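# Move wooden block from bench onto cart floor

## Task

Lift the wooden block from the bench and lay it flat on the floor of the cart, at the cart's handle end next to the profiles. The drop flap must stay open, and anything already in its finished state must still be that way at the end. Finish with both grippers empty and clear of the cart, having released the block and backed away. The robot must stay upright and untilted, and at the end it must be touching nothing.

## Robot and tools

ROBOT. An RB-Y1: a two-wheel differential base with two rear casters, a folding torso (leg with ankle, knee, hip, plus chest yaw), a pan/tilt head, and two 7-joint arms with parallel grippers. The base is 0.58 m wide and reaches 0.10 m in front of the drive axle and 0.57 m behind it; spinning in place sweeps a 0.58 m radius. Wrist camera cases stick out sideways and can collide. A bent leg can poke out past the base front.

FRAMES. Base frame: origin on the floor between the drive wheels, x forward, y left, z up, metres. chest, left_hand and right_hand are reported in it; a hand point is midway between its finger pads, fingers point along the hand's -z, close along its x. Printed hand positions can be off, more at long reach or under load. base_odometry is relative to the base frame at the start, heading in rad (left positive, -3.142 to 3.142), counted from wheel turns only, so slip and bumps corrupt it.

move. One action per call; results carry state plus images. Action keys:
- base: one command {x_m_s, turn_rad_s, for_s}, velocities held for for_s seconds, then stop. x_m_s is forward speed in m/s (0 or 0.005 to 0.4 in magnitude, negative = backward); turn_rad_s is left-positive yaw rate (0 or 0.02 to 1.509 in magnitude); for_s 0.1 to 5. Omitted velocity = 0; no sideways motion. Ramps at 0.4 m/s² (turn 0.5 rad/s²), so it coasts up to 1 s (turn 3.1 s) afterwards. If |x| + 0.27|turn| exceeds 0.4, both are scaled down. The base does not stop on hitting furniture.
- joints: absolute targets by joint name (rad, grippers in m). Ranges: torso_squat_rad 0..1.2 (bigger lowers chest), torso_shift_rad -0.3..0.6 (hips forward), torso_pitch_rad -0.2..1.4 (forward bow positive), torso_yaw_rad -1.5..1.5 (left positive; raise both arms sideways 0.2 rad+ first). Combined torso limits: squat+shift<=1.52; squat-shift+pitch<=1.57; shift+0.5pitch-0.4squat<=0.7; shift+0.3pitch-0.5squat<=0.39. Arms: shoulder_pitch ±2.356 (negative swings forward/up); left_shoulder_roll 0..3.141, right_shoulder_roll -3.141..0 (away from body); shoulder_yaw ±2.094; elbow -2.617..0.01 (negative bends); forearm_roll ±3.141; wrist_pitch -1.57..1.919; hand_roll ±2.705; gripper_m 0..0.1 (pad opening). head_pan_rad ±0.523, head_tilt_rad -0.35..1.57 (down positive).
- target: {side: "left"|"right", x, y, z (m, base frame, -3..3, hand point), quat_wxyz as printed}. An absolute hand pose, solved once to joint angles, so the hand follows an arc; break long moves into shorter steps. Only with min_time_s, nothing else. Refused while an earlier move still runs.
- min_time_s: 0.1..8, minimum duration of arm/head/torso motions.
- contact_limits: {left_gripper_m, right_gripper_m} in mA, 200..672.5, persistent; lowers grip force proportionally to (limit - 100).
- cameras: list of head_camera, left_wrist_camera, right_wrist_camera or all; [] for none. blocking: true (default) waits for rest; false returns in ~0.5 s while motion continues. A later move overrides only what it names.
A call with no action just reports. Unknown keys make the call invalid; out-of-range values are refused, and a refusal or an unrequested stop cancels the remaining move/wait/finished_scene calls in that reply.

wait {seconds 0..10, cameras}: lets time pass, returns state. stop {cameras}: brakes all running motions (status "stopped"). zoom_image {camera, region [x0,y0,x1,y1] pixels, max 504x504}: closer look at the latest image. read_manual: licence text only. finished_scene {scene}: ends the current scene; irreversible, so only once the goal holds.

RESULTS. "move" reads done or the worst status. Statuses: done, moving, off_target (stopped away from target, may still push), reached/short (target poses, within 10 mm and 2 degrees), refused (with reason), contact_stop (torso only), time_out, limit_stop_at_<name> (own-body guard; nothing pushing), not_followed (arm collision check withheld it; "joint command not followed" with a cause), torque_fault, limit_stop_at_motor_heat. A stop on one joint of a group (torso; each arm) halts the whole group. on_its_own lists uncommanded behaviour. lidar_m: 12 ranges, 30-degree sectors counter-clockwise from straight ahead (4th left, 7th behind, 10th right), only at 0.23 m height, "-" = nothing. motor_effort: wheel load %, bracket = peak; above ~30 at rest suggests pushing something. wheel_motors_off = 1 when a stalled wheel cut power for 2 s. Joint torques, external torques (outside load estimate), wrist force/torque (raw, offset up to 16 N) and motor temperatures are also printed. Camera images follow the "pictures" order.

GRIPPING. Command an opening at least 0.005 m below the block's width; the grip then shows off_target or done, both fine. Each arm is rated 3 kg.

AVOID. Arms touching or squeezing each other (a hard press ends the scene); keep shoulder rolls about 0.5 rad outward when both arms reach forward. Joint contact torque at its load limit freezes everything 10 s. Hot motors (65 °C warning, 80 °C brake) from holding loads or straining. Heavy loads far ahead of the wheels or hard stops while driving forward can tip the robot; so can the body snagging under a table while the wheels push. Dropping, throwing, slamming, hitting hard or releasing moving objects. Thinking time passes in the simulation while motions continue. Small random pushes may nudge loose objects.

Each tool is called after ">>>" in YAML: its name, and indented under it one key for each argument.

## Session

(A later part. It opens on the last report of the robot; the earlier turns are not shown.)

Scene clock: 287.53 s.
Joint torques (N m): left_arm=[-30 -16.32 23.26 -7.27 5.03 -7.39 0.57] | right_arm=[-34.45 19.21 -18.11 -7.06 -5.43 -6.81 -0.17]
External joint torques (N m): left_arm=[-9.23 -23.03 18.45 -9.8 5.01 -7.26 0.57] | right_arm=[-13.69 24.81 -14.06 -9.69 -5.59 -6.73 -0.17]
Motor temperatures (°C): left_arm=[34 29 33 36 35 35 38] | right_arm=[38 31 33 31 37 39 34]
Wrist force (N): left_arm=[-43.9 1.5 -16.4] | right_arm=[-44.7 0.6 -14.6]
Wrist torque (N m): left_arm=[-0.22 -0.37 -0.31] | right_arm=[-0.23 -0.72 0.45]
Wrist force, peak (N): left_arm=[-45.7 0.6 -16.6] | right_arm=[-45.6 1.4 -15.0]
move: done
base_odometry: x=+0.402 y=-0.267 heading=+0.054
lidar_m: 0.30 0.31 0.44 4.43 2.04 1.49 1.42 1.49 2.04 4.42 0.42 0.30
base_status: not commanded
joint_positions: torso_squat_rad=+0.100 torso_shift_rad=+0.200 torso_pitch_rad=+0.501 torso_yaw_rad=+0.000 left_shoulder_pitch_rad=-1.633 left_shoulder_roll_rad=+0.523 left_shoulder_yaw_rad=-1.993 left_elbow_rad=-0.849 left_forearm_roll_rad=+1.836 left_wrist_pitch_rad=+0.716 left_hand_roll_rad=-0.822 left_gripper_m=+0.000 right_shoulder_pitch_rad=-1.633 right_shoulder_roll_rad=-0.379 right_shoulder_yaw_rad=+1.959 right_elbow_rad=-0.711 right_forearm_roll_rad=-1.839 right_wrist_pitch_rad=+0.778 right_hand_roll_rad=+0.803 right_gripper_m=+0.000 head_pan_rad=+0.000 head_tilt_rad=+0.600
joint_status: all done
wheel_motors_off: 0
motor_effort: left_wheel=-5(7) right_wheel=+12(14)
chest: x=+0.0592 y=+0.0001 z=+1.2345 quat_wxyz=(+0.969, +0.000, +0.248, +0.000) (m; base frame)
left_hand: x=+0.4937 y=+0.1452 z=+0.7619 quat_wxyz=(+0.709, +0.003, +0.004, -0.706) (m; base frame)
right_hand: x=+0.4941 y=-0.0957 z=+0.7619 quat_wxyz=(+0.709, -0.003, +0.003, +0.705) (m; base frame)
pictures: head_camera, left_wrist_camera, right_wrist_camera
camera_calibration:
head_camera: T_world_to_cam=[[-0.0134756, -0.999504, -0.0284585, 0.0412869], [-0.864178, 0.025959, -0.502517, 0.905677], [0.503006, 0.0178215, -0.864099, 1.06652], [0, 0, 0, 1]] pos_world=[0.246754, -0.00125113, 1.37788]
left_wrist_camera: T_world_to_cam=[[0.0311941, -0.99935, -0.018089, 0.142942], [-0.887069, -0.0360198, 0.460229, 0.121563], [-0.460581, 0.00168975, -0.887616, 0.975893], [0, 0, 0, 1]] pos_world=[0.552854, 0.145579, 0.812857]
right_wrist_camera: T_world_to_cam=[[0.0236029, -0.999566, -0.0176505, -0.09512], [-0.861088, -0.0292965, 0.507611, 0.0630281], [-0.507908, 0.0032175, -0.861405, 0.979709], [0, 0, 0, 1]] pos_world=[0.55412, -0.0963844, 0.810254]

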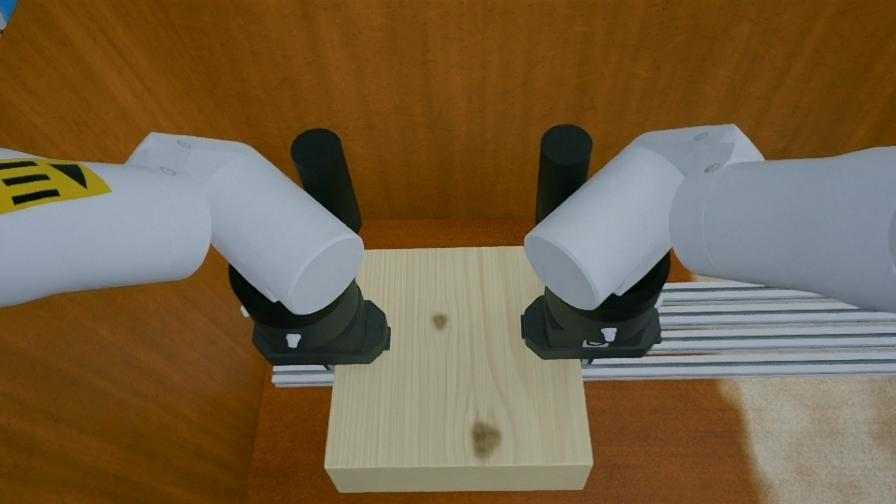

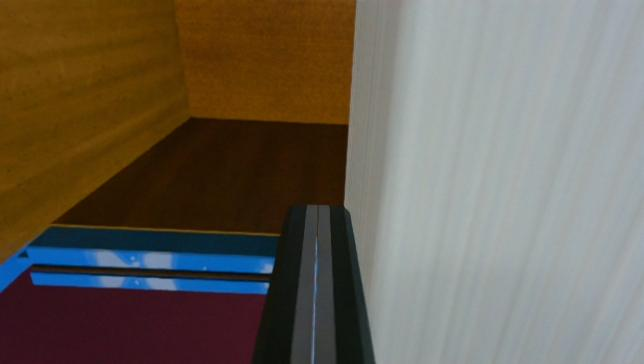

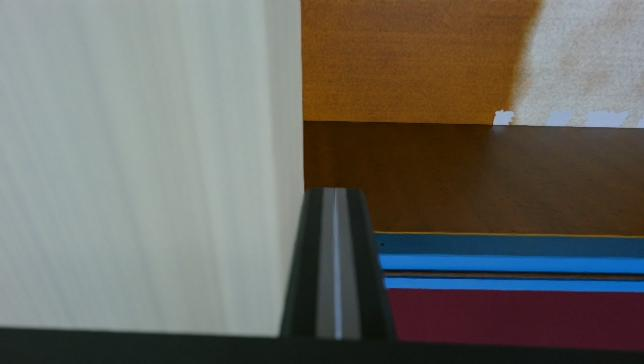

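>>> move:
  base: {"x_m_s":0.02,"for_s":1.0}
  joints: {"torso_squat_rad":0.5}
  min_time_s: 3
  cameras: ["head_camera","left_wrist_camera","right_wrist_camera"]

Scene clock: 301.80 s.
Joint torques (N m): left_arm=[-29.94 -16.06 23.52 -7.29 5.17 -7.29 0.57] | right_arm=[-34.4 19.07 -18.08 -7.31 -5.35 -6.62 -0.2]
External joint torques (N m): left_arm=[-9.16 -22.77 18.7 -9.82 5.15 -7.16 0.57] | right_arm=[-13.63 24.68 -14.03 -9.94 -5.51 -6.55 -0.2]
Motor temperatures (°C): left_arm=[34 29 33 36 35 35 38] | right_arm=[38 31 33 31 37 39 34]
Wrist force (N): left_arm=[-43.9 2.1 -16.7] | right_arm=[-44.5 0.1 -15.2]
Wrist torque (N m): left_arm=[-0.33 -0.35 -0.33] | right_arm=[-0.14 -0.70 0.43]
Wrist force, peak (N): left_arm=[-45.1 1.5 -17.3] | right_arm=[-45.3 0.4 -15.2]
move: done
base_odometry: x=+0.422 y=-0.266 heading=+0.054
lidar_m: 0.27 0.29 0.41 4.36 2.08 1.51 1.45 1.52 2.08 4.33 0.39 0.27
base_status: done (sent for 1 of 1 s)
joint_positions: torso_squat_rad=+0.500 torso_shift_rad=+0.200 torso_pitch_rad=+0.501 torso_yaw_rad=+0.000 left_shoulder_pitch_rad=-1.633 left_shoulder_roll_rad=+0.523 left_shoulder_yaw_rad=-1.993 left_elbow_rad=-0.849 left_forearm_roll_rad=+1.836 left_wrist_pitch_rad=+0.716 left_hand_roll_rad=-0.822 left_gripper_m=+0.000 right_shoulder_pitch_rad=-1.633 right_shoulder_roll_rad=-0.379 right_shoulder_yaw_rad=+1.959 right_elbow_rad=-0.711 right_forearm_roll_rad=-1.839 right_wrist_pitch_rad=+0.778 right_hand_roll_rad=+0.803 right_gripper_m=+0.000 head_pan_rad=+0.000 head_tilt_rad=+0.600
joint_status: all done
wheel_motors_off: 0
motor_effort: left_wheel=-3(12) right_wheel=+7(31)
chest: x=+0.0427 y=+0.0001 z=+1.1540 quat_wxyz=(+0.969, +0.000, +0.248, +0.000) (m; base frame)
left_hand: x=+0.4774 y=+0.1452 z=+0.6816 quat_wxyz=(+0.709, +0.003, +0.004, -0.706) (m; base frame)
right_hand: x=+0.4778 y=-0.0957 z=+0.6816 quat_wxyz=(+0.709, -0.003, +0.003, +0.705) (m; base frame)
pictures: head_camera, left_wrist_camera, right_wrist_camera
camera_calibration:
head_camera: T_world_to_cam=[[-0.0134702, -0.999504, -0.0284622, 0.0387801], [-0.864022, 0.0259618, -0.502785, 0.851327], [0.503275, 0.0178194, -0.863943, 1.00509], [0, 0, 0, 1]] pos_world=[0.230254, -0.00125112, 1.29747]
left_wrist_camera: T_world_to_cam=[[0.0312012, -0.99935, -0.0180745, 0.141986], [-0.887275, -0.0360187, 0.459832, 0.144416], [-0.460184, 0.00168973, -0.887822, 0.897136], [0, 0, 0, 1]] pos_world=[0.536554, 0.145579, 0.732656]
right_wrist_camera: T_world_to_cam=[[0.0236112, -0.999566, -0.0176404, -0.0961644], [-0.861315, -0.0292971, 0.507227, 0.0901574], [-0.507523, 0.00321776, -0.861632, 0.902219], [0, 0, 0, 1]] pos_world=[0.537822, -0.0963844, 0.729955]

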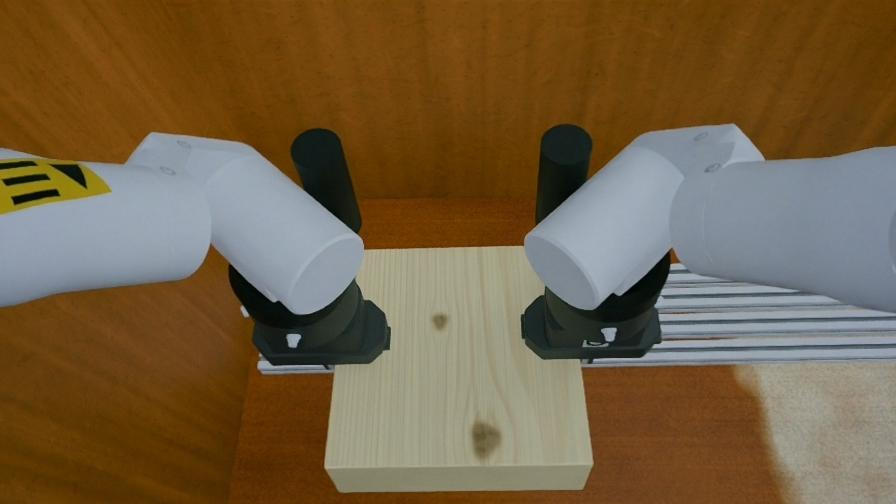

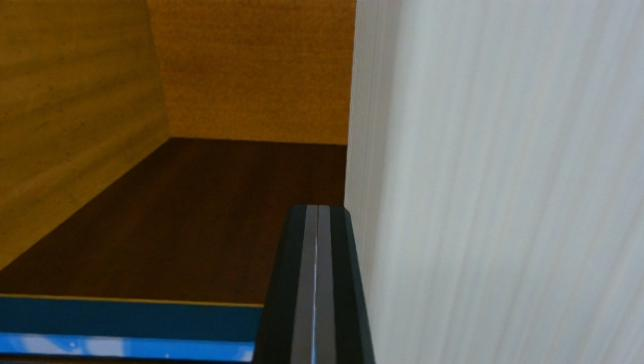

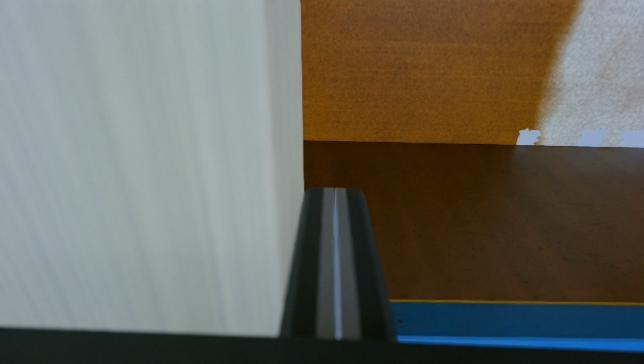

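>>> move:
  base: {"x_m_s":0.012,"for_s":1.0}
  joints: {"torso_squat_rad":0.66}
  min_time_s: 2
  cameras: []

>>> move:
  base: {"x_m_s":0.013,"for_s":1.0}
  joints: {"torso_squat_rad":0.8}
  min_time_s: 2
  cameras: ["head_camera","left_wrist_camera","right_wrist_camera"]

Scene clock: 307.90 s.
Joint torques (N m): left_arm=[-29.78 -16.21 23.46 -7.26 5.26 -7.2 0.57] | right_arm=[-34.19 18.84 -18.18 -7.36 -5.58 -6.6 -0.25]
External joint torques (N m): left_arm=[-9 -22.92 18.64 -9.79 5.23 -7.07 0.57] | right_arm=[-13.42 24.45 -14.13 -9.99 -5.74 -6.52 -0.25]
Motor temperatures (°C): left_arm=[34 29 33 36 35 35 38] | right_arm=[38 31 33 31 37 39 34]
Wrist force (N): left_arm=[-43.6 1.8 -17.5] | right_arm=[-44.2 0.0 -15.1]
Wrist torque (N m): left_arm=[-0.24 -0.27 -0.35] | right_arm=[-0.11 -0.70 0.42]
Wrist force, peak (N): left_arm=[-45.2 1.7 -16.9] | right_arm=[-45.4 0.2 -14.8]
move: done
base_odometry: x=+0.434 y=-0.266 heading=+0.054
lidar_m: 0.26 0.28 0.39 4.29 2.09 1.53 1.45 1.54 2.09 4.30 0.37 0.27
base_status: done (sent for 1 of 1 s)
joint_positions: torso_squat_rad=+0.660 torso_shift_rad=+0.200 torso_pitch_rad=+0.501 torso_yaw_rad=+0.000 left_shoulder_pitch_rad=-1.633 left_shoulder_roll_rad=+0.523 left_shoulder_yaw_rad=-1.993 left_elbow_rad=-0.849 left_forearm_roll_rad=+1.836 left_wrist_pitch_rad=+0.716 left_hand_roll_rad=-0.822 left_gripper_m=+0.000 right_shoulder_pitch_rad=-1.633 right_shoulder_roll_rad=-0.379 right_shoulder_yaw_rad=+1.959 right_elbow_rad=-0.711 right_forearm_roll_rad=-1.839 right_wrist_pitch_rad=+0.778 right_hand_roll_rad=+0.803 right_gripper_m=+0.000 head_pan_rad=+0.000 head_tilt_rad=+0.600
joint_status: all done
wheel_motors_off: 0
motor_effort: left_wheel=-1(15) right_wheel=+6(22)
chest: x=+0.0305 y=+0.0001 z=+1.0939 quat_wxyz=(+0.969, +0.000, +0.248, +0.000) (m; base frame)
left_hand: x=+0.4652 y=+0.1452 z=+0.6215 quat_wxyz=(+0.709, +0.003, +0.004, -0.706) (m; base frame)
right_hand: x=+0.4656 y=-0.0957 z=+0.6215 quat_wxyz=(+0.709, -0.003, +0.003, +0.705) (m; base frame)
pictures: none
No camera images: "cameras" was empty.

Scene clock: 310.20 s.
Joint torques (N m): left_arm=[-29.88 -16.2 23.12 -7.53 5.22 -7.24 0.64] | right_arm=[-34.45 18.9 -17.99 -7.42 -5.49 -6.69 -0.19]
External joint torques (N m): left_arm=[-9.1 -22.91 18.3 -10.06 5.2 -7.11 0.64] | right_arm=[-13.68 24.51 -13.94 -10.05 -5.65 -6.61 -0.19]
Motor temperatures (°C): left_arm=[34 29 33 36 35 35 38] | right_arm=[38 31 33 31 37 39 34]
Wrist force (N): left_arm=[-43.4 2.3 -16.4] | right_arm=[-44.2 0.2 -14.5]
Wrist torque (N m): left_arm=[-0.24 -0.30 -0.27] | right_arm=[-0.18 -0.65 0.42]
Wrist force, peak (N): left_arm=[-44.8 1.9 -17.2] | right_arm=[-45.2 0.5 -14.8]
move: done
base_odometry: x=+0.447 y=-0.265 heading=+0.054
lidar_m: 0.25 0.26 0.37 4.25 2.10 1.53 1.47 1.55 2.12 4.29 0.36 0.26
base_status: done (sent for 1 of 1 s)
joint_positions: torso_squat_rad=+0.800 torso_shift_rad=+0.200 torso_pitch_rad=+0.501 torso_yaw_rad=+0.000 left_shoulder_pitch_rad=-1.633 left_shoulder_roll_rad=+0.523 left_shoulder_yaw_rad=-1.993 left_elbow_rad=-0.849 left_forearm_roll_rad=+1.836 left_wrist_pitch_rad=+0.716 left_hand_roll_rad=-0.822 left_gripper_m=+0.000 right_shoulder_pitch_rad=-1.633 right_shoulder_roll_rad=-0.379 right_shoulder_yaw_rad=+1.959 right_elbow_rad=-0.711 right_forearm_roll_rad=-1.839 right_wrist_pitch_rad=+0.778 right_hand_roll_rad=+0.803 right_gripper_m=+0.000 head_pan_rad=+0.000 head_tilt_rad=+0.600
joint_status: all done
wheel_motors_off: 0
motor_effort: left_wheel=-1(16) right_wheel=+2(19)
chest: x=+0.0175 y=+0.0001 z=+1.0300 quat_wxyz=(+0.969, +0.000, +0.248, +0.000) (m; base frame)
left_hand: x=+0.4522 y=+0.1452 z=+0.5576 quat_wxyz=(+0.709, +0.003, +0.004, -0.706) (m; base frame)
right_hand: x=+0.4526 y=-0.0957 z=+0.5575 quat_wxyz=(+0.709, -0.003, +0.003, +0.705) (m; base frame)
pictures: head_camera, left_wrist_camera, right_wrist_camera
camera_calibration:
head_camera: T_world_to_cam=[[-0.0134666, -0.999504, -0.0284602, 0.0349082], [-0.864022, 0.0259577, -0.502785, 0.767209], [0.503275, 0.0178194, -0.863943, 0.910639], [0, 0, 0, 1]] pos_world=[0.205054, -0.00125113, 1.17347]
left_wrist_camera: T_world_to_cam=[[0.0312034, -0.99935, -0.0180738, 0.140427], [-0.887297, -0.0360202, 0.459791, 0.179154], [-0.460143, 0.00168977, -0.887843, 0.775353], [0, 0, 0, 1]] pos_world=[0.511354, 0.145479, 0.608556]
right_wrist_camera: T_world_to_cam=[[0.023612, -0.999566, -0.0176383, -0.0977586], [-0.86134, -0.0292966, 0.507184, 0.131388], [-0.50748, 0.00321691, -0.861657, 0.782581], [0, 0, 0, 1]] pos_world=[0.512622, -0.0963844, 0.605955]

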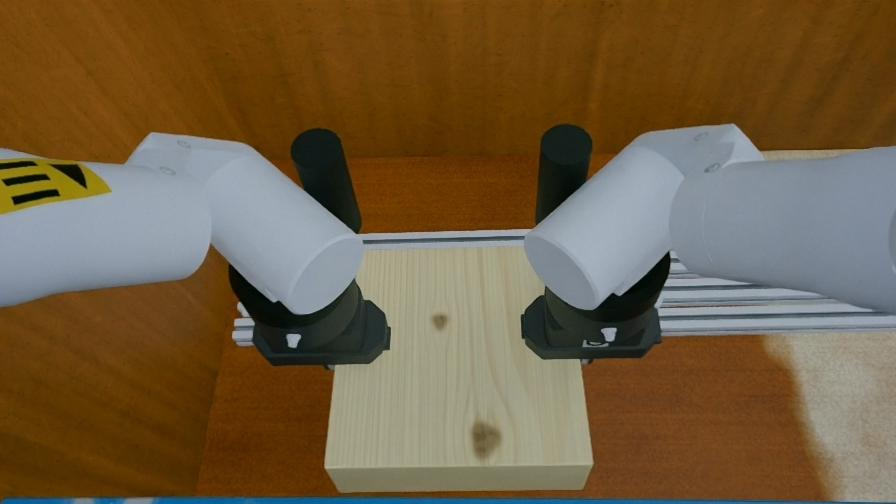

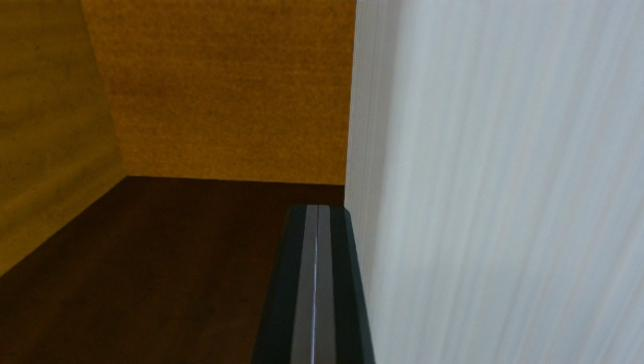

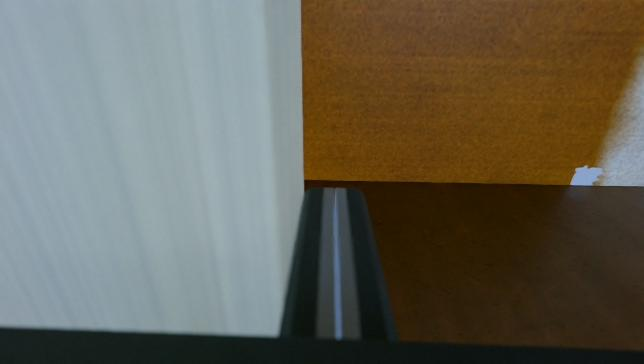

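>>> move:
  base: {"x_m_s":0.012,"for_s":1.0}
  joints: {"torso_squat_rad":0.9}
  min_time_s: 2
  cameras: []

>>> move:
  base: {"x_m_s":0.012,"for_s":1.0}
  joints: {"torso_squat_rad":1.0}
  min_time_s: 2
  cameras: ["head_camera","left_wrist_camera","right_wrist_camera"]

Scene clock: 317.23 s.
Joint torques (N m): left_arm=[-29.95 -16.28 23.59 -7.47 5.25 -7.22 0.64] | right_arm=[-34.15 18.86 -18.25 -7.28 -5.5 -6.66 -0.12]
External joint torques (N m): left_arm=[-9.17 -22.99 18.78 -10 5.23 -7.09 0.64] | right_arm=[-13.38 24.47 -14.2 -9.92 -5.66 -6.58 -0.12]
Motor temperatures (°C): left_arm=[34 29 33 36 35 35 38] | right_arm=[38 32 33 31 37 39 34]
Wrist force (N): left_arm=[-43.6 1.6 -16.9] | right_arm=[-44.3 -0.2 -14.4]
Wrist torque (N m): left_arm=[-0.23 -0.30 -0.31] | right_arm=[-0.11 -0.65 0.45]
Wrist force, peak (N): left_arm=[-45.0 1.1 -17.8] | right_arm=[-45.1 0.2 -15.1]
move: done
base_odometry: x=+0.459 y=-0.264 heading=+0.054
lidar_m: 0.24 0.25 0.36 4.21 2.12 1.55 1.48 1.56 2.13 4.25 0.35 0.24
base_status: done (sent for 1 of 1 s)
joint_positions: torso_squat_rad=+0.900 torso_shift_rad=+0.200 torso_pitch_rad=+0.501 torso_yaw_rad=+0.000 left_shoulder_pitch_rad=-1.633 left_shoulder_roll_rad=+0.523 left_shoulder_yaw_rad=-1.993 left_elbow_rad=-0.849 left_forearm_roll_rad=+1.836 left_wrist_pitch_rad=+0.716 left_hand_roll_rad=-0.822 left_gripper_m=+0.000 right_shoulder_pitch_rad=-1.633 right_shoulder_roll_rad=-0.379 right_shoulder_yaw_rad=+1.959 right_elbow_rad=-0.711 right_forearm_roll_rad=-1.839 right_wrist_pitch_rad=+0.778 right_hand_roll_rad=+0.803 right_gripper_m=+0.000 head_pan_rad=+0.000 head_tilt_rad=+0.600
joint_status: all done
wheel_motors_off: 0
motor_effort: left_wheel=+0(16) right_wheel=+1(15)
chest: x=+0.0070 y=+0.0001 z=+0.9784 quat_wxyz=(+0.969, +0.000, +0.248, +0.000) (m; base frame)
left_hand: x=+0.4417 y=+0.1452 z=+0.5061 quat_wxyz=(+0.709, +0.003, +0.004, -0.706) (m; base frame)
right_hand: x=+0.4422 y=-0.0957 z=+0.5060 quat_wxyz=(+0.709, -0.003, +0.003, +0.705) (m; base frame)
pictures: none
No camera images: "cameras" was empty.

Scene clock: 319.53 s.
Joint torques (N m): left_arm=[-30 -16.22 23.64 -7.37 5.26 -7.21 0.55] | right_arm=[-34.25 18.99 -18.22 -7.38 -5.58 -6.6 -0.26]
External joint torques (N m): left_arm=[-9.22 -22.93 18.83 -9.89 5.23 -7.08 0.55] | right_arm=[-13.48 24.6 -14.18 -10.01 -5.74 -6.52 -0.26]
Motor temperatures (°C): left_arm=[34 29 33 36 35 35 38] | right_arm=[38 32 33 31 37 39 34]
Wrist force (N): left_arm=[-44.4 0.8 -17.0] | right_arm=[-44.3 0.4 -15.2]
Wrist torque (N m): left_arm=[-0.15 -0.39 -0.32] | right_arm=[-0.19 -0.68 0.41]
Wrist force, peak (N): left_arm=[-45.1 1.2 -16.6] | right_arm=[-45.0 0.1 -15.1]
move: done
base_odometry: x=+0.470 y=-0.264 heading=+0.054
lidar_m: 0.22 0.24 0.33 4.12 2.14 1.56 1.49 1.59 2.16 4.19 0.32 0.24
base_status: done (sent for 1 of 1 s)
joint_positions: torso_squat_rad=+1.000 torso_shift_rad=+0.200 torso_pitch_rad=+0.501 torso_yaw_rad=+0.000 left_shoulder_pitch_rad=-1.633 left_shoulder_roll_rad=+0.523 left_shoulder_yaw_rad=-1.993 left_elbow_rad=-0.849 left_forearm_roll_rad=+1.836 left_wrist_pitch_rad=+0.716 left_hand_roll_rad=-0.822 left_gripper_m=+0.000 right_shoulder_pitch_rad=-1.633 right_shoulder_roll_rad=-0.379 right_shoulder_yaw_rad=+1.959 right_elbow_rad=-0.711 right_forearm_roll_rad=-1.839 right_wrist_pitch_rad=+0.778 right_hand_roll_rad=+0.803 right_gripper_m=+0.000 head_pan_rad=+0.000 head_tilt_rad=+0.600
joint_status: all done
wheel_motors_off: 0
motor_effort: left_wheel=-1(15) right_wheel=+0(15)
chest: x=-0.0043 y=+0.0001 z=+0.9227 quat_wxyz=(+0.969, +0.000, +0.248, +0.000) (m; base frame)
left_hand: x=+0.4304 y=+0.1452 z=+0.4503 quat_wxyz=(+0.709, +0.003, +0.004, -0.706) (m; base frame)
right_hand: x=+0.4308 y=-0.0957 z=+0.4502 quat_wxyz=(+0.709, -0.003, +0.003, +0.705) (m; base frame)
pictures: head_camera, left_wrist_camera, right_wrist_camera
camera_calibration:
head_camera: T_world_to_cam=[[-0.0134678, -0.999504, -0.0284615, 0.0315625], [-0.863978, 0.0259609, -0.50286, 0.694496], [0.50335, 0.0178177, -0.863899, 0.828848], [0, 0, 0, 1]] pos_world=[0.183254, -0.00125112, 1.06617]
left_wrist_camera: T_world_to_cam=[[0.031205, -0.99935, -0.018071, 0.139166], [-0.887337, -0.0360202, 0.459712, 0.209206], [-0.460064, 0.00168976, -0.887884, 0.670038], [0, 0, 0, 1]] pos_world=[0.489554, 0.145479, 0.501256]
right_wrist_camera: T_world_to_cam=[[0.0236126, -0.999566, -0.0176362, -0.0991377], [-0.861384, -0.0292957, 0.507109, 0.16709], [-0.507406, 0.00321741, -0.861701, 0.679048], [0, 0, 0, 1]] pos_world=[0.490822, -0.0963844, 0.498655]

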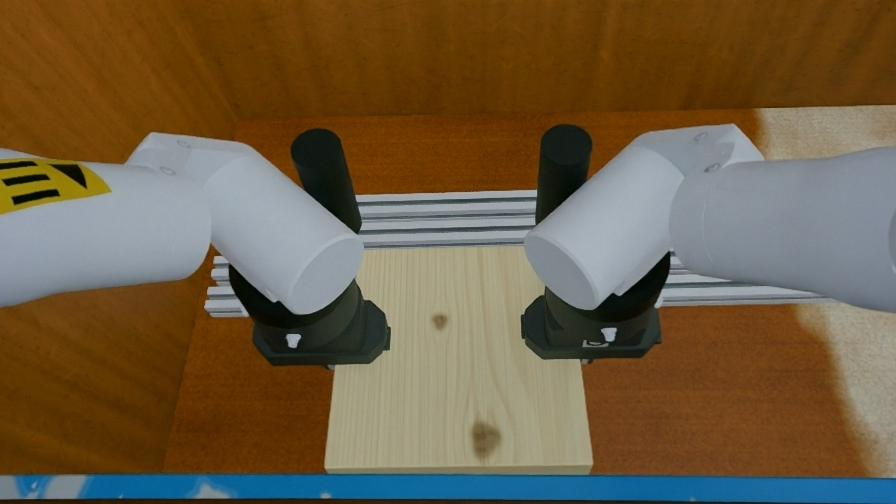

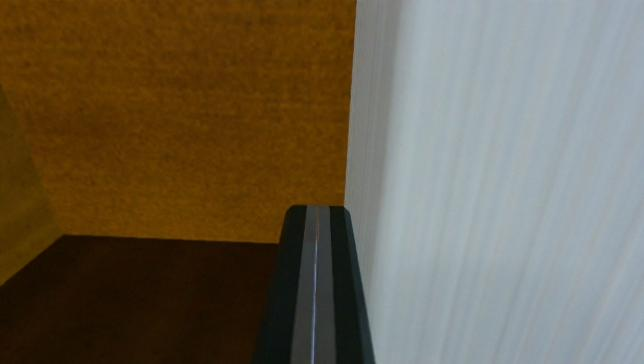

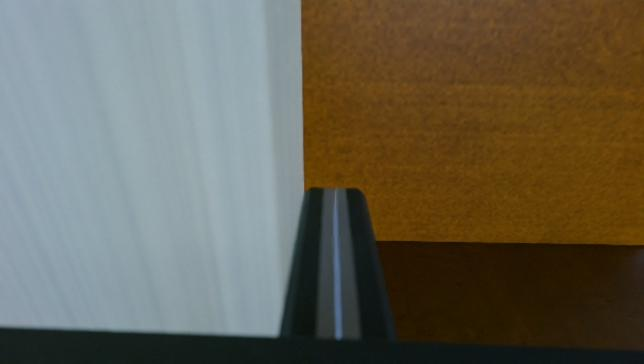

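>>> move:
  base: {"x_m_s":0.012,"for_s":1.0}
  joints: {"torso_squat_rad":1.09}
  min_time_s: 2
  cameras: []

>>> move:
  base: {"x_m_s":0.01,"for_s":0.8}
  joints: {"torso_squat_rad":1.15}
  min_time_s: 2
  cameras: ["head_camera","left_wrist_camera","right_wrist_camera"]

Scene clock: 324.47 s.
Joint torques (N m): left_arm=[-30.35 -16.51 23.53 -7.61 5.11 -7.11 0.62] | right_arm=[-34.47 18.84 -18.31 -7.26 -5.35 -6.55 -0.2]
External joint torques (N m): left_arm=[-9.57 -23.22 18.71 -10.13 5.09 -6.98 0.62] | right_arm=[-13.7 24.45 -14.27 -9.89 -5.51 -6.47 -0.2]
Motor temperatures (°C): left_arm=[34 29 33 36 35 35 38] | right_arm=[38 32 33 31 37 39 34]
Wrist force (N): left_arm=[-44.4 1.8 -17.1] | right_arm=[-44.1 0.3 -15.0]
Wrist torque (N m): left_arm=[-0.30 -0.35 -0.30] | right_arm=[-0.19 -0.67 0.40]
Wrist force, peak (N): left_arm=[-45.1 0.7 -17.7] | right_arm=[-44.9 -0.1 -15.7]
move: done
base_odometry: x=+0.482 y=-0.263 heading=+0.054
lidar_m: 0.21 0.22 0.32 4.08 2.14 1.57 1.51 1.59 2.16 0.85 0.31 0.23
base_status: done (sent for 1 of 1 s)
joint_positions: torso_squat_rad=+1.090 torso_shift_rad=+0.200 torso_pitch_rad=+0.501 torso_yaw_rad=+0.000 left_shoulder_pitch_rad=-1.633 left_shoulder_roll_rad=+0.523 left_shoulder_yaw_rad=-1.993 left_elbow_rad=-0.849 left_forearm_roll_rad=+1.836 left_wrist_pitch_rad=+0.716 left_hand_roll_rad=-0.822 left_gripper_m=+0.000 right_shoulder_pitch_rad=-1.633 right_shoulder_roll_rad=-0.379 right_shoulder_yaw_rad=+1.959 right_elbow_rad=-0.711 right_forearm_roll_rad=-1.839 right_wrist_pitch_rad=+0.778 right_hand_roll_rad=+0.803 right_gripper_m=+0.000 head_pan_rad=+0.000 head_tilt_rad=+0.600
joint_status: all done
wheel_motors_off: 0
motor_effort: left_wheel=-1(16) right_wheel=-3(16)
chest: x=-0.0151 y=+0.0001 z=+0.8693 quat_wxyz=(+0.969, +0.000, +0.248, +0.000) (m; base frame)
left_hand: x=+0.4196 y=+0.1451 z=+0.3969 quat_wxyz=(+0.709, +0.003, +0.004, -0.706) (m; base frame)
right_hand: x=+0.4200 y=-0.0957 z=+0.3969 quat_wxyz=(+0.709, -0.003, +0.003, +0.705) (m; base frame)
pictures: none
No camera images: "cameras" was empty.

Scene clock: 326.73 s.
Joint torques (N m): left_arm=[-30.18 -16.36 23.39 -7.38 5.12 -7.1 0.53] | right_arm=[-34.54 18.94 -18.38 -7.27 -5.44 -6.61 -0.28]
External joint torques (N m): left_arm=[-9.39 -23.07 18.57 -9.91 5.1 -6.97 0.53] | right_arm=[-13.77 24.55 -14.34 -9.91 -5.6 -6.54 -0.28]
Motor temperatures (°C): left_arm=[34 29 33 36 35 35 38] | right_arm=[38 32 33 31 37 39 34]
Wrist force (N): left_arm=[-44.4 2.5 -15.9] | right_arm=[-44.3 0.1 -14.1]
Wrist torque (N m): left_arm=[-0.32 -0.39 -0.26] | right_arm=[-0.19 -0.65 0.46]
Wrist force, peak (N): left_arm=[-45.0 1.5 -17.1] | right_arm=[-44.9 0.0 -15.3]
move: done
base_odometry: x=+0.490 y=-0.263 heading=+0.054
lidar_m: 0.20 0.21 0.30 1.66 2.16 1.58 1.51 1.60 2.19 0.82 0.30 0.21
base_status: done (sent for 0.8 of 0.8 s)
joint_positions: torso_squat_rad=+1.150 torso_shift_rad=+0.200 torso_pitch_rad=+0.501 torso_yaw_rad=+0.000 left_shoulder_pitch_rad=-1.633 left_shoulder_roll_rad=+0.523 left_shoulder_yaw_rad=-1.993 left_elbow_rad=-0.849 left_forearm_roll_rad=+1.836 left_wrist_pitch_rad=+0.716 left_hand_roll_rad=-0.822 left_gripper_m=+0.000 right_shoulder_pitch_rad=-1.633 right_shoulder_roll_rad=-0.379 right_shoulder_yaw_rad=+1.959 right_elbow_rad=-0.711 right_forearm_roll_rad=-1.839 right_wrist_pitch_rad=+0.778 right_hand_roll_rad=+0.803 right_gripper_m=+0.000 head_pan_rad=+0.000 head_tilt_rad=+0.600
joint_status: all done
wheel_motors_off: 0
motor_effort: left_wheel=-1(14) right_wheel=-3(14)
chest: x=-0.0226 y=+0.0001 z=+0.8322 quat_wxyz=(+0.969, +0.000, +0.248, +0.000) (m; base frame)
left_hand: x=+0.4121 y=+0.1451 z=+0.3599 quat_wxyz=(+0.709, +0.003, +0.004, -0.706) (m; base frame)
right_hand: x=+0.4125 y=-0.0957 z=+0.3598 quat_wxyz=(+0.709, -0.003, +0.003, +0.705) (m; base frame)
pictures: head_camera, left_wrist_camera, right_wrist_camera
camera_calibration:
head_camera: T_world_to_cam=[[-0.0134664, -0.999504, -0.0284656, 0.0287455], [-0.863953, 0.0259626, -0.502903, 0.633178], [0.503392, 0.0178207, -0.863874, 0.759982], [0, 0, 0, 1]] pos_world=[0.164854, -0.00125112, 0.975774]
left_wrist_camera: T_world_to_cam=[[0.031205, -0.99935, -0.018071, 0.138103], [-0.887337, -0.0360202, 0.459712, 0.234526], [-0.460064, 0.00168976, -0.887884, 0.581354], [0, 0, 0, 1]] pos_world=[0.471254, 0.145479, 0.410856]
right_wrist_camera: T_world_to_cam=[[0.023613, -0.999566, -0.0176365, -0.1003], [-0.861384, -0.0292962, 0.507109, 0.19717], [-0.507406, 0.0032174, -0.861701, 0.591864], [0, 0, 0, 1]] pos_world=[0.472522, -0.0963844, 0.408255]

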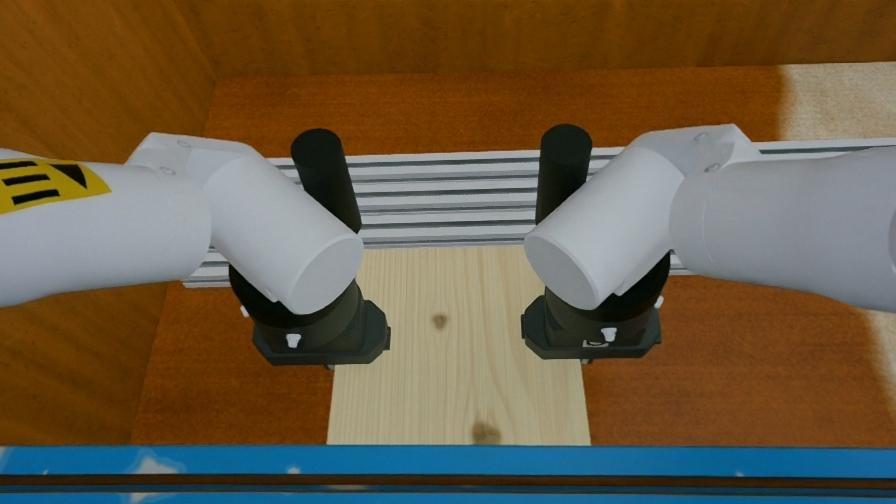

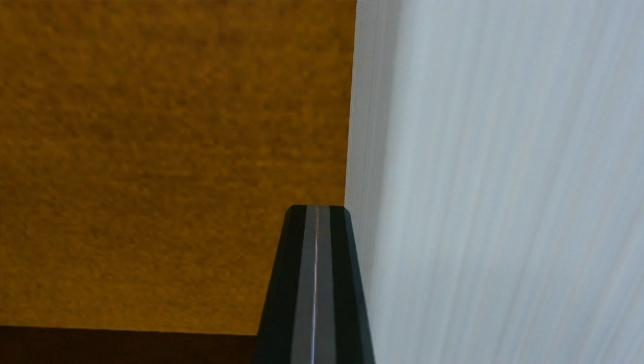

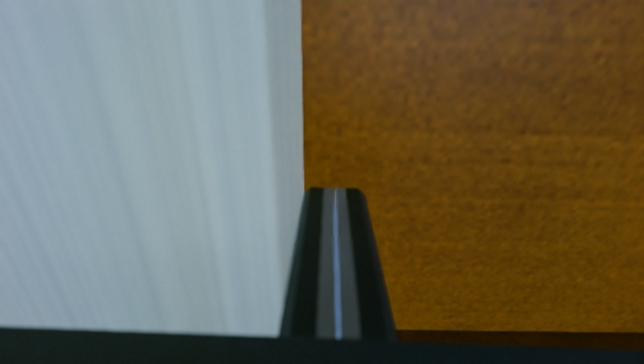

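>>> move:
  base: {"x_m_s":0.008,"for_s":0.6}
  joints: {"torso_squat_rad":1.18}
  min_time_s: 2
  cameras: []

>>> move:
  joints: {"torso_squat_rad":1.188}
  min_time_s: 1.5
  cameras: ["head_camera","left_wrist_camera","right_wrist_camera"]

Scene clock: 330.80 s.
Joint torques (N m): left_arm=[-29.79 -16.32 23.51 -7.5 5.19 -7.23 0.63] | right_arm=[-34.17 18.94 -18.33 -7.51 -5.46 -6.62 -0.3]
External joint torques (N m): left_arm=[-9 -23.03 18.69 -10.03 5.16 -7.1 0.63] | right_arm=[-13.4 24.55 -14.28 -10.14 -5.62 -6.54 -0.3]
Motor temperatures (°C): left_arm=[34 29 33 36 35 35 38] | right_arm=[38 32 33 31 37 39 34]
Wrist force (N): left_arm=[-44.2 0.9 -15.0] | right_arm=[-44.9 0.0 -14.3]
Wrist torque (N m): left_arm=[-0.13 -0.40 -0.26] | right_arm=[-0.21 -0.71 0.41]
Wrist force, peak (N): left_arm=[-45.4 1.3 -17.0] | right_arm=[-45.5 0.6 -14.8]
move: done
base_odometry: x=+0.495 y=-0.262 heading=+0.054
lidar_m: 0.20 0.21 0.30 1.63 2.18 1.57 1.52 1.61 2.18 0.80 0.28 0.21
base_status: done (sent for 0.6 of 0.6 s)
joint_positions: torso_squat_rad=+1.180 torso_shift_rad=+0.200 torso_pitch_rad=+0.500 torso_yaw_rad=+0.000 left_shoulder_pitch_rad=-1.633 left_shoulder_roll_rad=+0.523 left_shoulder_yaw_rad=-1.993 left_elbow_rad=-0.849 left_forearm_roll_rad=+1.836 left_wrist_pitch_rad=+0.716 left_hand_roll_rad=-0.822 left_gripper_m=+0.000 right_shoulder_pitch_rad=-1.633 right_shoulder_roll_rad=-0.379 right_shoulder_yaw_rad=+1.959 right_elbow_rad=-0.711 right_forearm_roll_rad=-1.839 right_wrist_pitch_rad=+0.778 right_hand_roll_rad=+0.803 right_gripper_m=+0.000 head_pan_rad=+0.000 head_tilt_rad=+0.600
joint_status: all done
wheel_motors_off: 0
motor_effort: left_wheel=+0(12) right_wheel=-3(12)
chest: x=-0.0265 y=+0.0001 z=+0.8133 quat_wxyz=(+0.969, +0.000, +0.248, +0.000) (m; base frame)
left_hand: x=+0.4082 y=+0.1451 z=+0.3410 quat_wxyz=(+0.709, +0.003, +0.004, -0.706) (m; base frame)
right_hand: x=+0.4087 y=-0.0957 z=+0.3410 quat_wxyz=(+0.709, -0.003, +0.003, +0.705) (m; base frame)
pictures: none
No camera images: "cameras" was empty.

Scene clock: 332.60 s.
Joint torques (N m): left_arm=[-29.95 -16.62 23.24 -7.42 5.18 -7.15 0.51] | right_arm=[-34.63 18.96 -18.04 -7.33 -5.42 -6.52 -0.24]
External joint torques (N m): left_arm=[-9.16 -23.34 18.42 -9.95 5.15 -7.02 0.51] | right_arm=[-13.85 24.57 -13.99 -9.96 -5.58 -6.44 -0.23]
Motor temperatures (°C): left_arm=[34 29 33 36 35 35 38] | right_arm=[38 32 33 31 37 39 34]
Wrist force (N): left_arm=[-44.5 0.5 -14.0] | right_arm=[-44.3 0.9 -15.0]
Wrist torque (N m): left_arm=[-0.11 -0.39 -0.20] | right_arm=[-0.28 -0.68 0.41]
Wrist force, peak (N): left_arm=[-44.9 -0.4 -15.3] | right_arm=[-45.3 0.5 -14.7]
move: done
base_odometry: x=+0.495 y=-0.262 heading=+0.054
lidar_m: 0.20 0.20 0.30 1.64 2.16 1.59 1.52 1.60 2.19 0.80 0.29 0.21
base_status: not commanded
joint_positions: torso_squat_rad=+1.188 torso_shift_rad=+0.200 torso_pitch_rad=+0.500 torso_yaw_rad=+0.000 left_shoulder_pitch_rad=-1.633 left_shoulder_roll_rad=+0.523 left_shoulder_yaw_rad=-1.993 left_elbow_rad=-0.849 left_forearm_roll_rad=+1.836 left_wrist_pitch_rad=+0.716 left_hand_roll_rad=-0.822 left_gripper_m=+0.000 right_shoulder_pitch_rad=-1.633 right_shoulder_roll_rad=-0.379 right_shoulder_yaw_rad=+1.959 right_elbow_rad=-0.711 right_forearm_roll_rad=-1.839 right_wrist_pitch_rad=+0.778 right_hand_roll_rad=+0.803 right_gripper_m=+0.000 head_pan_rad=+0.000 head_tilt_rad=+0.600
joint_status: all done
wheel_motors_off: 0
motor_effort: left_wheel=+0(1) right_wheel=-2(4)
chest: x=-0.0275 y=+0.0001 z=+0.8083 quat_wxyz=(+0.969, +0.000, +0.248, +0.000) (m; base frame)
left_hand: x=+0.4072 y=+0.1451 z=+0.3359 quat_wxyz=(+0.709, +0.003, +0.004, -0.706) (m; base frame)
right_hand: x=+0.4076 y=-0.0957 z=+0.3359 quat_wxyz=(+0.709, -0.003, +0.003, +0.705) (m; base frame)
pictures: head_camera, left_wrist_camera, right_wrist_camera
camera_calibration:
head_camera: T_world_to_cam=[[-0.0134638, -0.999504, -0.0284648, 0.0279951], [-0.863909, 0.0259615, -0.502978, 0.616939], [0.503468, 0.017819, -0.86383, 0.741662], [0, 0, 0, 1]] pos_world=[0.159954, -0.00125112, 0.951774]
left_wrist_camera: T_world_to_cam=[[0.0312054, -0.99935, -0.0180676, 0.137823], [-0.887378, -0.0360189, 0.459634, 0.241214], [-0.459986, 0.00168973, -0.887925, 0.557858], [0, 0, 0, 1]] pos_world=[0.466354, 0.145479, 0.386956]
right_wrist_camera: T_world_to_cam=[[0.0236162, -0.999566, -0.0176333, -0.100609], [-0.861453, -0.0292969, 0.506991, 0.205147], [-0.507288, 0.00321703, -0.861771, 0.568755], [0, 0, 0, 1]] pos_world=[0.467623, -0.0963844, 0.384355]

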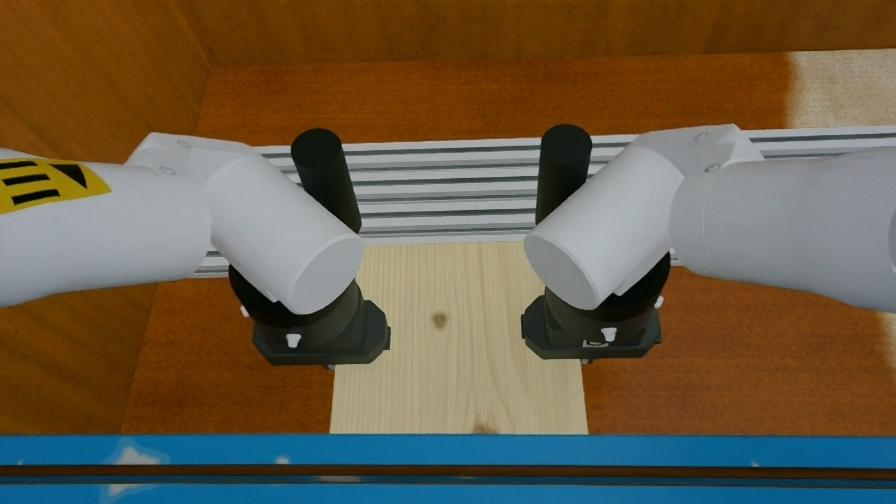

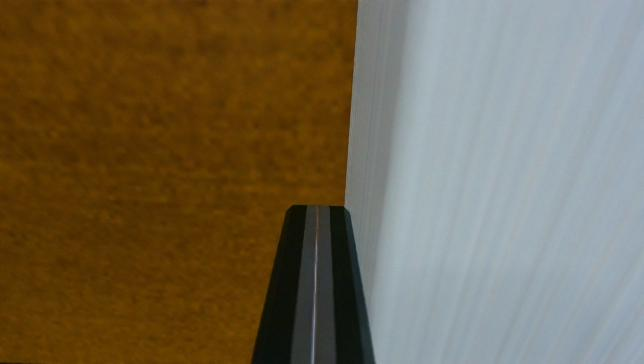

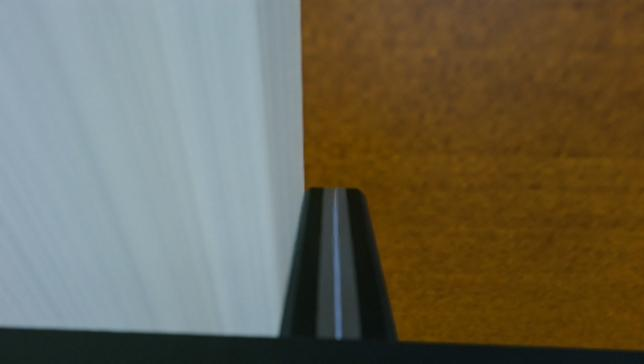

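>>> move:
  joints: {"torso_squat_rad":1.194}
  min_time_s: 1.5
  cameras: ["head_camera"]

>>> zoom_image:
  camera: "head_camera"
  region: [200, 100, 700, 460]

Scene clock: 336.47 s.
Joint torques (N m): left_arm=[-27.4 -16.26 23.16 -7.44 4.9 -8.2 0.49] | right_arm=[-34.06 18.67 -18.2 -7.73 -5.66 -6.6 -0.4]
External joint torques (N m): left_arm=[-6.6 -22.97 18.34 -9.97 4.87 -8.06 0.49] | right_arm=[-13.28 24.28 -14.15 -10.36 -5.82 -6.52 -0.4]
Motor temperatures (°C): left_arm=[34 29 33 36 35 35 38] | right_arm=[38 32 33 31 37 39 34]
Wrist force (N): left_arm=[-45.4 -4.7 1.6] | right_arm=[-46.0 -1.3 -15.3]
Wrist torque (N m): left_arm=[-0.32 -0.49 -0.32] | right_arm=[-0.24 -0.71 0.37]
Wrist force, peak (N): left_arm=[-44.9 0.4 -14.7] | right_arm=[-46.6 -1.7 -14.4]
move: done
base_odometry: x=+0.495 y=-0.262 heading=+0.054
lidar_m: 0.19 0.21 0.31 1.64 2.16 1.59 1.52 1.60 2.18 0.79 0.30 0.22
base_status: not commanded
joint_positions: torso_squat_rad=+1.194 torso_shift_rad=+0.200 torso_pitch_rad=+0.500 torso_yaw_rad=+0.000 left_shoulder_pitch_rad=-1.634 left_shoulder_roll_rad=+0.523 left_shoulder_yaw_rad=-1.993 left_elbow_rad=-0.849 left_forearm_roll_rad=+1.836 left_wrist_pitch_rad=+0.716 left_hand_roll_rad=-0.822 left_gripper_m=+0.000 right_shoulder_pitch_rad=-1.633 right_shoulder_roll_rad=-0.379 right_shoulder_yaw_rad=+1.959 right_elbow_rad=-0.711 right_forearm_roll_rad=-1.839 right_wrist_pitch_rad=+0.778 right_hand_roll_rad=+0.803 right_gripper_m=+0.000 head_pan_rad=+0.000 head_tilt_rad=+0.600
joint_status: all done
wheel_motors_off: 0
motor_effort: left_wheel=+0(1) right_wheel=-3(5)
chest: x=-0.0285 y=+0.0001 z=+0.8045 quat_wxyz=(+0.969, +0.000, +0.247, +0.000) (m; base frame)
left_hand: x=+0.4068 y=+0.1451 z=+0.3327 quat_wxyz=(+0.709, +0.003, +0.003, -0.706) (m; base frame)
right_hand: x=+0.4069 y=-0.0957 z=+0.3324 quat_wxyz=(+0.709, -0.003, +0.003, +0.705) (m; base frame)
pictures: head_camera
camera_calibration:
head_camera: T_world_to_cam=[[-0.0134472, -0.999504, -0.0284733, 0.0278832], [-0.863616, 0.0259619, -0.503482, 0.614608], [0.503971, 0.0178196, -0.863537, 0.738745], [0, 0, 0, 1]] pos_world=[0.158853, -0.00125112, 0.948171]

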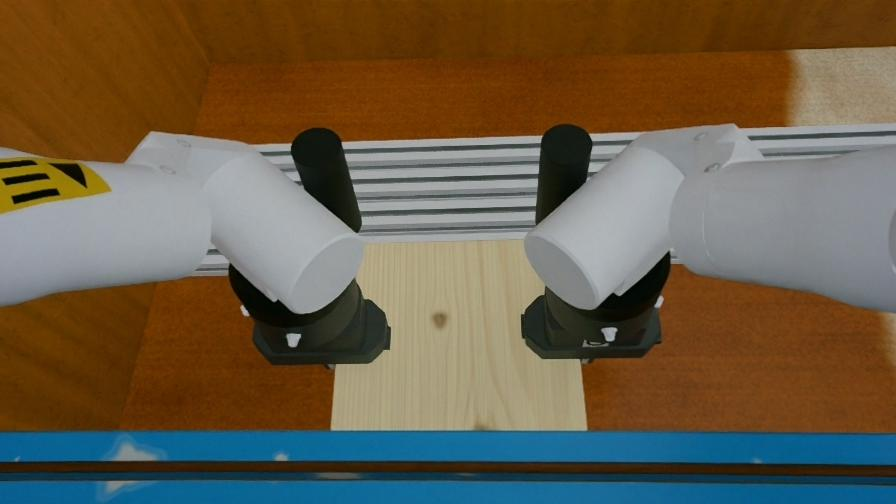

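Scaled by 1.008 from the camera's 896x504 image, which has a finer 1280x720 frame.

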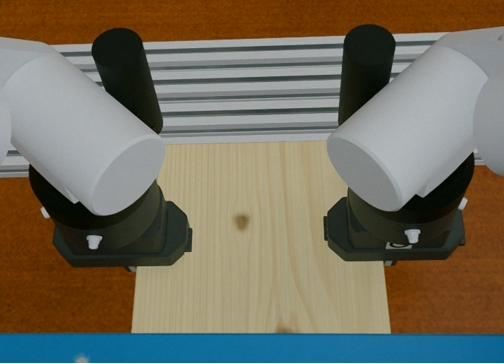

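>>> move:
  joints: {"torso_squat_rad":1.2}
  min_time_s: 1.5
  cameras: ["head_camera"]

Scene clock: 339.27 s.
Joint torques (N m): left_arm=[-21.5 -19.17 21.78 -7.42 4.74 -8.83 0.51] | right_arm=[-27.8 20.62 -18.01 -8.44 -5.16 -8.97 -0.26]
External joint torques (N m): left_arm=[-0.64 -25.91 16.95 -9.98 4.72 -8.69 0.51] | right_arm=[-6.97 26.27 -13.96 -11.1 -5.33 -8.88 -0.26]
Motor temperatures (°C): left_arm=[34 29 33 36 35 35 38] | right_arm=[38 32 33 31 37 39 34]
Wrist force (N): left_arm=[-47.5 -3.6 15.1] | right_arm=[-50.6 7.5 17.7]
Wrist torque (N m): left_arm=[-0.40 -0.67 -0.43] | right_arm=[-0.04 -1.09 0.49]
Wrist force, peak (N): left_arm=[-49.5 -6.9 23.7] | right_arm=[-51.7 9.8 19.3]
move: done
base_odometry: x=+0.495 y=-0.262 heading=+0.054
lidar_m: 0.19 0.21 0.29 1.65 2.17 1.58 1.52 1.60 2.20 0.80 0.28 0.21
base_status: not commanded
joint_positions: torso_squat_rad=+1.200 torso_shift_rad=+0.199 torso_pitch_rad=+0.498 torso_yaw_rad=+0.000 left_shoulder_pitch_rad=-1.635 left_shoulder_roll_rad=+0.524 left_shoulder_yaw_rad=-1.992 left_elbow_rad=-0.849 left_forearm_roll_rad=+1.836 left_wrist_pitch_rad=+0.716 left_hand_roll_rad=-0.822 left_gripper_m=+0.000 right_shoulder_pitch_rad=-1.635 right_shoulder_roll_rad=-0.379 right_shoulder_yaw_rad=+1.959 right_elbow_rad=-0.711 right_forearm_roll_rad=-1.839 right_wrist_pitch_rad=+0.778 right_hand_roll_rad=+0.803 right_gripper_m=+0.000 head_pan_rad=+0.000 head_tilt_rad=+0.600
joint_status: all done
wheel_motors_off: 0
motor_effort: left_wheel=+3(4) right_wheel=+1(4)
chest: x=-0.0299 y=+0.0000 z=+0.8010 quat_wxyz=(+0.969, +0.000, +0.247, +0.000) (m; base frame)
left_hand: x=+0.4071 y=+0.1450 z=+0.3306 quat_wxyz=(+0.709, +0.004, +0.002, -0.705) (m; base frame)
right_hand: x=+0.4072 y=-0.0957 z=+0.3303 quat_wxyz=(+0.709, -0.004, +0.002, +0.705) (m; base frame)
pictures: head_camera
camera_calibration:
head_camera: T_world_to_cam=[[-0.0134013, -0.999504, -0.0284953, 0.027784], [-0.862802, 0.0259622, -0.504875, 0.612799], [0.505364, 0.0178199, -0.862722, 0.735795], [0, 0, 0, 1]] pos_world=[0.157252, -0.00125112, 0.944965]

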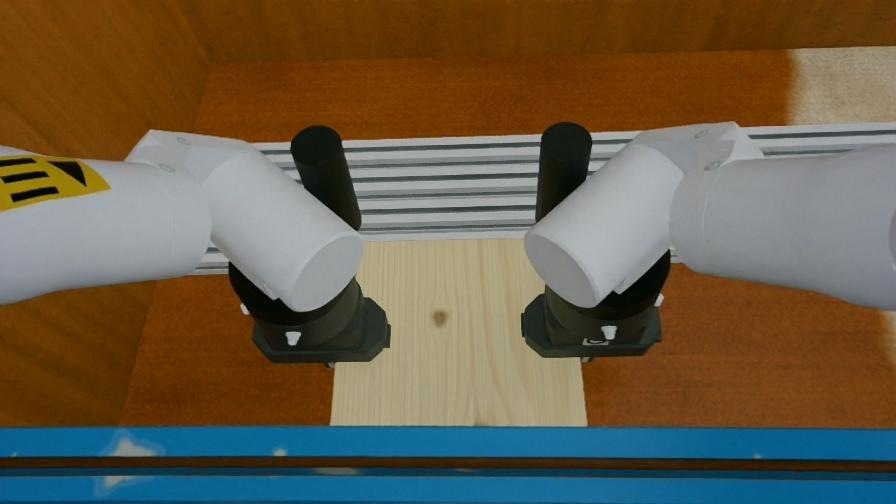

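>>> move:
  joints: {"torso_squat_rad":1.196}
  min_time_s: 1.5
  cameras: []

>>> move:
  target: {"side":"left","x":0.407,"y":0.149,"z":0.333,"quat_wxyz":[0.7071,0,0,-0.7071]}
  min_time_s: 2
  cameras: []

>>> move:
  target: {"side":"right","x":0.407,"y":-0.107,"z":0.334,"quat_wxyz":[0.7071,0,0,0.7071]}
  min_time_s: 2
  cameras: ["head_camera"]

Scene clock: 343.23 s.
Joint torques (N m): left_arm=[-25.03 -18.36 21.68 -7.44 4.98 -7.61 0.48] | right_arm=[-30.57 20.97 -18.3 -8.17 -5.43 -7.22 -0.19]
External joint torques (N m): left_arm=[-4.21 -25.08 16.85 -9.98 4.96 -7.47 0.48] | right_arm=[-9.77 26.6 -14.25 -10.82 -5.59 -7.14 -0.19]
Motor temperatures (°C): left_arm=[34 29 33 36 35 35 38] | right_arm=[38 32 33 31 37 39 34]
Wrist force (N): left_arm=[-44.4 1.9 -6.4] | right_arm=[-45.7 1.8 -8.1]
Wrist torque (N m): left_arm=[-0.24 -0.47 -0.32] | right_arm=[-0.21 -0.76 0.44]
Wrist force, peak (N): left_arm=[-48.5 -3.4 15.5] | right_arm=[-51.4 7.1 17.9]
move: done
base_odometry: x=+0.495 y=-0.262 heading=+0.054
lidar_m: 0.20 0.20 0.31 1.64 2.17 1.57 1.52 1.60 2.17 0.79 0.30 0.21
base_status: not commanded
joint_positions: torso_squat_rad=+1.196 torso_shift_rad=+0.200 torso_pitch_rad=+0.500 torso_yaw_rad=+0.000 left_shoulder_pitch_rad=-1.634 left_shoulder_roll_rad=+0.524 left_shoulder_yaw_rad=-1.992 left_elbow_rad=-0.849 left_forearm_roll_rad=+1.836 left_wrist_pitch_rad=+0.716 left_hand_roll_rad=-0.822 left_gripper_m=+0.000 right_shoulder_pitch_rad=-1.634 right_shoulder_roll_rad=-0.379 right_shoulder_yaw_rad=+1.959 right_elbow_rad=-0.711 right_forearm_roll_rad=-1.839 right_wrist_pitch_rad=+0.778 right_hand_roll_rad=+0.803 right_gripper_m=+0.000 head_pan_rad=+0.000 head_tilt_rad=+0.600
joint_status: all done
wheel_motors_off: 0
motor_effort: left_wheel=+4(5) right_wheel=+0(3)
chest: x=-0.0287 y=+0.0000 z=+0.8032 quat_wxyz=(+0.969, +0.000, +0.247, +0.000) (m; base frame)
left_hand: x=+0.4070 y=+0.1451 z=+0.3316 quat_wxyz=(+0.709, +0.003, +0.003, -0.705) (m; base frame)
right_hand: x=+0.4072 y=-0.0958 z=+0.3313 quat_wxyz=(+0.709, -0.004, +0.003, +0.705) (m; base frame)
pictures: none
No camera images: "cameras" was empty.

Scene clock: 345.57 s.
Joint torques (N m): left_arm=[-25.25 -3.13 16.98 -2.76 3.06 -3.99 -0.14] | right_arm=[-28.42 9.14 -12.6 -3.66 -3.04 -3.39 -0.38]
External joint torques (N m): left_arm=[-4.5 -10.03 12.09 -5.27 3.04 -3.85 -0.14] | right_arm=[-7.64 14.72 -8.53 -6.28 -3.2 -3.31 -0.38]
Motor temperatures (°C): left_arm=[34 29 33 36 35 35 38] | right_arm=[38 32 33 31 37 39 34]
Wrist force (N): left_arm=[-20.4 1.9 -18.1] | right_arm=[-22.8 -0.2 -7.0]
Wrist torque (N m): left_arm=[-0.19 0.29 -0.08] | right_arm=[-0.14 -0.37 0.16]
Wrist force, peak (N): left_arm=[-45.3 0.9 -5.4] | right_arm=[-46.2 1.8 -9.0]
move: done
base_odometry: x=+0.495 y=-0.262 heading=+0.054
lidar_m: 0.20 0.21 0.29 1.64 2.16 1.57 1.51 1.61 2.17 0.79 0.29 0.22
base_status: not commanded
joint_positions: torso_squat_rad=+1.196 torso_shift_rad=+0.200 torso_pitch_rad=+0.500 torso_yaw_rad=+0.000 left_shoulder_pitch_rad=-1.633 left_shoulder_roll_rad=+0.546 left_shoulder_yaw_rad=-1.991 left_elbow_rad=-0.866 left_forearm_roll_rad=+1.838 left_wrist_pitch_rad=+0.710 left_hand_roll_rad=-0.836 left_gripper_m=+0.000 right_shoulder_pitch_rad=-1.635 right_shoulder_roll_rad=-0.376 right_shoulder_yaw_rad=+1.958 right_elbow_rad=-0.712 right_forearm_roll_rad=-1.839 right_wrist_pitch_rad=+0.777 right_hand_roll_rad=+0.803 right_gripper_m=+0.000 head_pan_rad=+0.000 head_tilt_rad=+0.600
joint_status: all done
wheel_motors_off: 0
motor_effort: left_wheel=+4(5) right_wheel=+1(3)
chest: x=-0.0287 y=+0.0000 z=+0.8032 quat_wxyz=(+0.969, +0.000, +0.247, +0.000) (m; base frame)
left_hand: x=+0.4069 y=+0.1519 z=+0.3324 quat_wxyz=(+0.708, +0.002, +0.002, -0.706) (m; base frame)
left_hand_status: reached (checked arc, planned for 2.0 s): 3 mm and 0.3 deg off.
right_hand: x=+0.4064 y=-0.0932 z=+0.3313 quat_wxyz=(+0.708, -0.002, +0.002, +0.706) (m; base frame)
pictures: none
No camera images: "cameras" was empty.

Scene clock: 347.90 s.
Joint torques (N m): left_arm=[-22.1 1.38 10.29 0.21 1.25 -2.02 -0.17] | right_arm=[-23.8 -7.08 -2.83 2.25 0.33 -0.18 0.27]
External joint torques (N m): left_arm=[-1.34 -5.5 5.39 -2.29 1.22 -1.88 -0.17] | right_arm=[-3.04 -1.1 1.46 -0.3 0.18 -0.1 0.27]
Motor temperatures (°C): left_arm=[34 29 33 36 35 35 38] | right_arm=[38 31 33 31 37 39 34]
Wrist force (N): left_arm=[-5.6 0.2 -10.7] | right_arm=[0.1 1.4 -4.5]
Wrist torque (N m): left_arm=[-0.23 0.49 0.05] | right_arm=[-0.14 0.12 -0.07]
Wrist force, peak (N): left_arm=[-21.1 0.9 -18.0] | right_arm=[-24.5 0.1 -6.9]
move: done
base_odometry: x=+0.495 y=-0.262 heading=+0.054
lidar_m: 0.20 0.21 0.30 1.66 2.17 1.58 1.51 1.59 2.18 0.80 0.30 0.21
base_status: not commanded
joint_positions: torso_squat_rad=+1.196 torso_shift_rad=+0.200 torso_pitch_rad=+0.500 torso_yaw_rad=+0.000 left_shoulder_pitch_rad=-1.634 left_shoulder_roll_rad=+0.545 left_shoulder_yaw_rad=-1.989 left_elbow_rad=-0.867 left_forearm_roll_rad=+1.838 left_wrist_pitch_rad=+0.709 left_hand_roll_rad=-0.836 left_gripper_m=+0.000 right_shoulder_pitch_rad=-1.639 right_shoulder_roll_rad=-0.426 right_shoulder_yaw_rad=+1.960 right_elbow_rad=-0.766 right_forearm_roll_rad=-1.838 right_wrist_pitch_rad=+0.764 right_hand_roll_rad=+0.809 right_gripper_m=+0.000 head_pan_rad=+0.000 head_tilt_rad=+0.600
joint_status: all done
wheel_motors_off: 0
motor_effort: left_wheel=+3(5) right_wheel=+1(3)
chest: x=-0.0286 y=+0.0000 z=+0.8032 quat_wxyz=(+0.969, +0.000, +0.248, +0.000) (m; base frame)
left_hand: x=+0.4070 y=+0.1504 z=+0.3327 quat_wxyz=(+0.707, +0.001, +0.001, -0.707) (m; base frame)
right_hand: x=+0.4066 y=-0.1064 z=+0.3335 quat_wxyz=(+0.707, +0.001, +0.002, +0.707) (m; base frame)
right_hand_status: reached (checked arc, planned for 2.0 s): 1 mm and 0.3 deg off.
pictures: head_camera
camera_calibration:
head_camera: T_world_to_cam=[[-0.013411, -0.999502, -0.0285553, 0.0279121], [-0.863842, 0.0259639, -0.503093, 0.613522], [0.503584, 0.0179202, -0.86376, 0.737725], [0, 0, 0, 1]] pos_world=[0.158853, -0.00125137, 0.946673]

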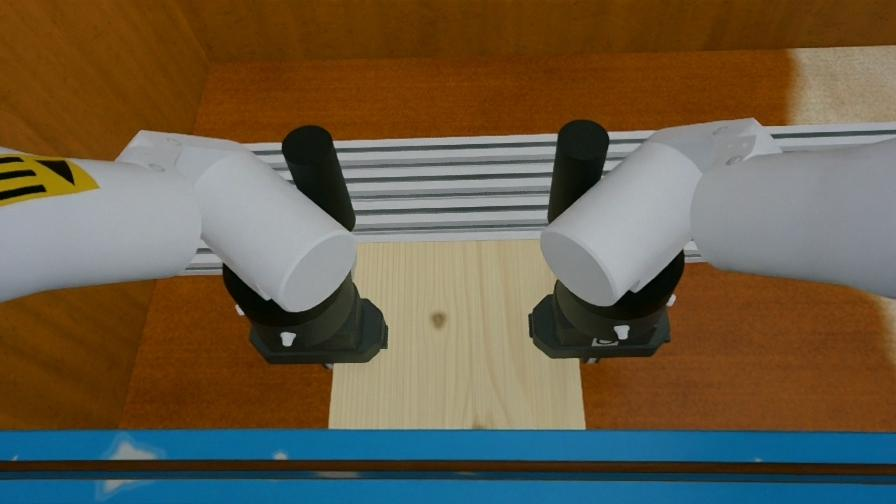

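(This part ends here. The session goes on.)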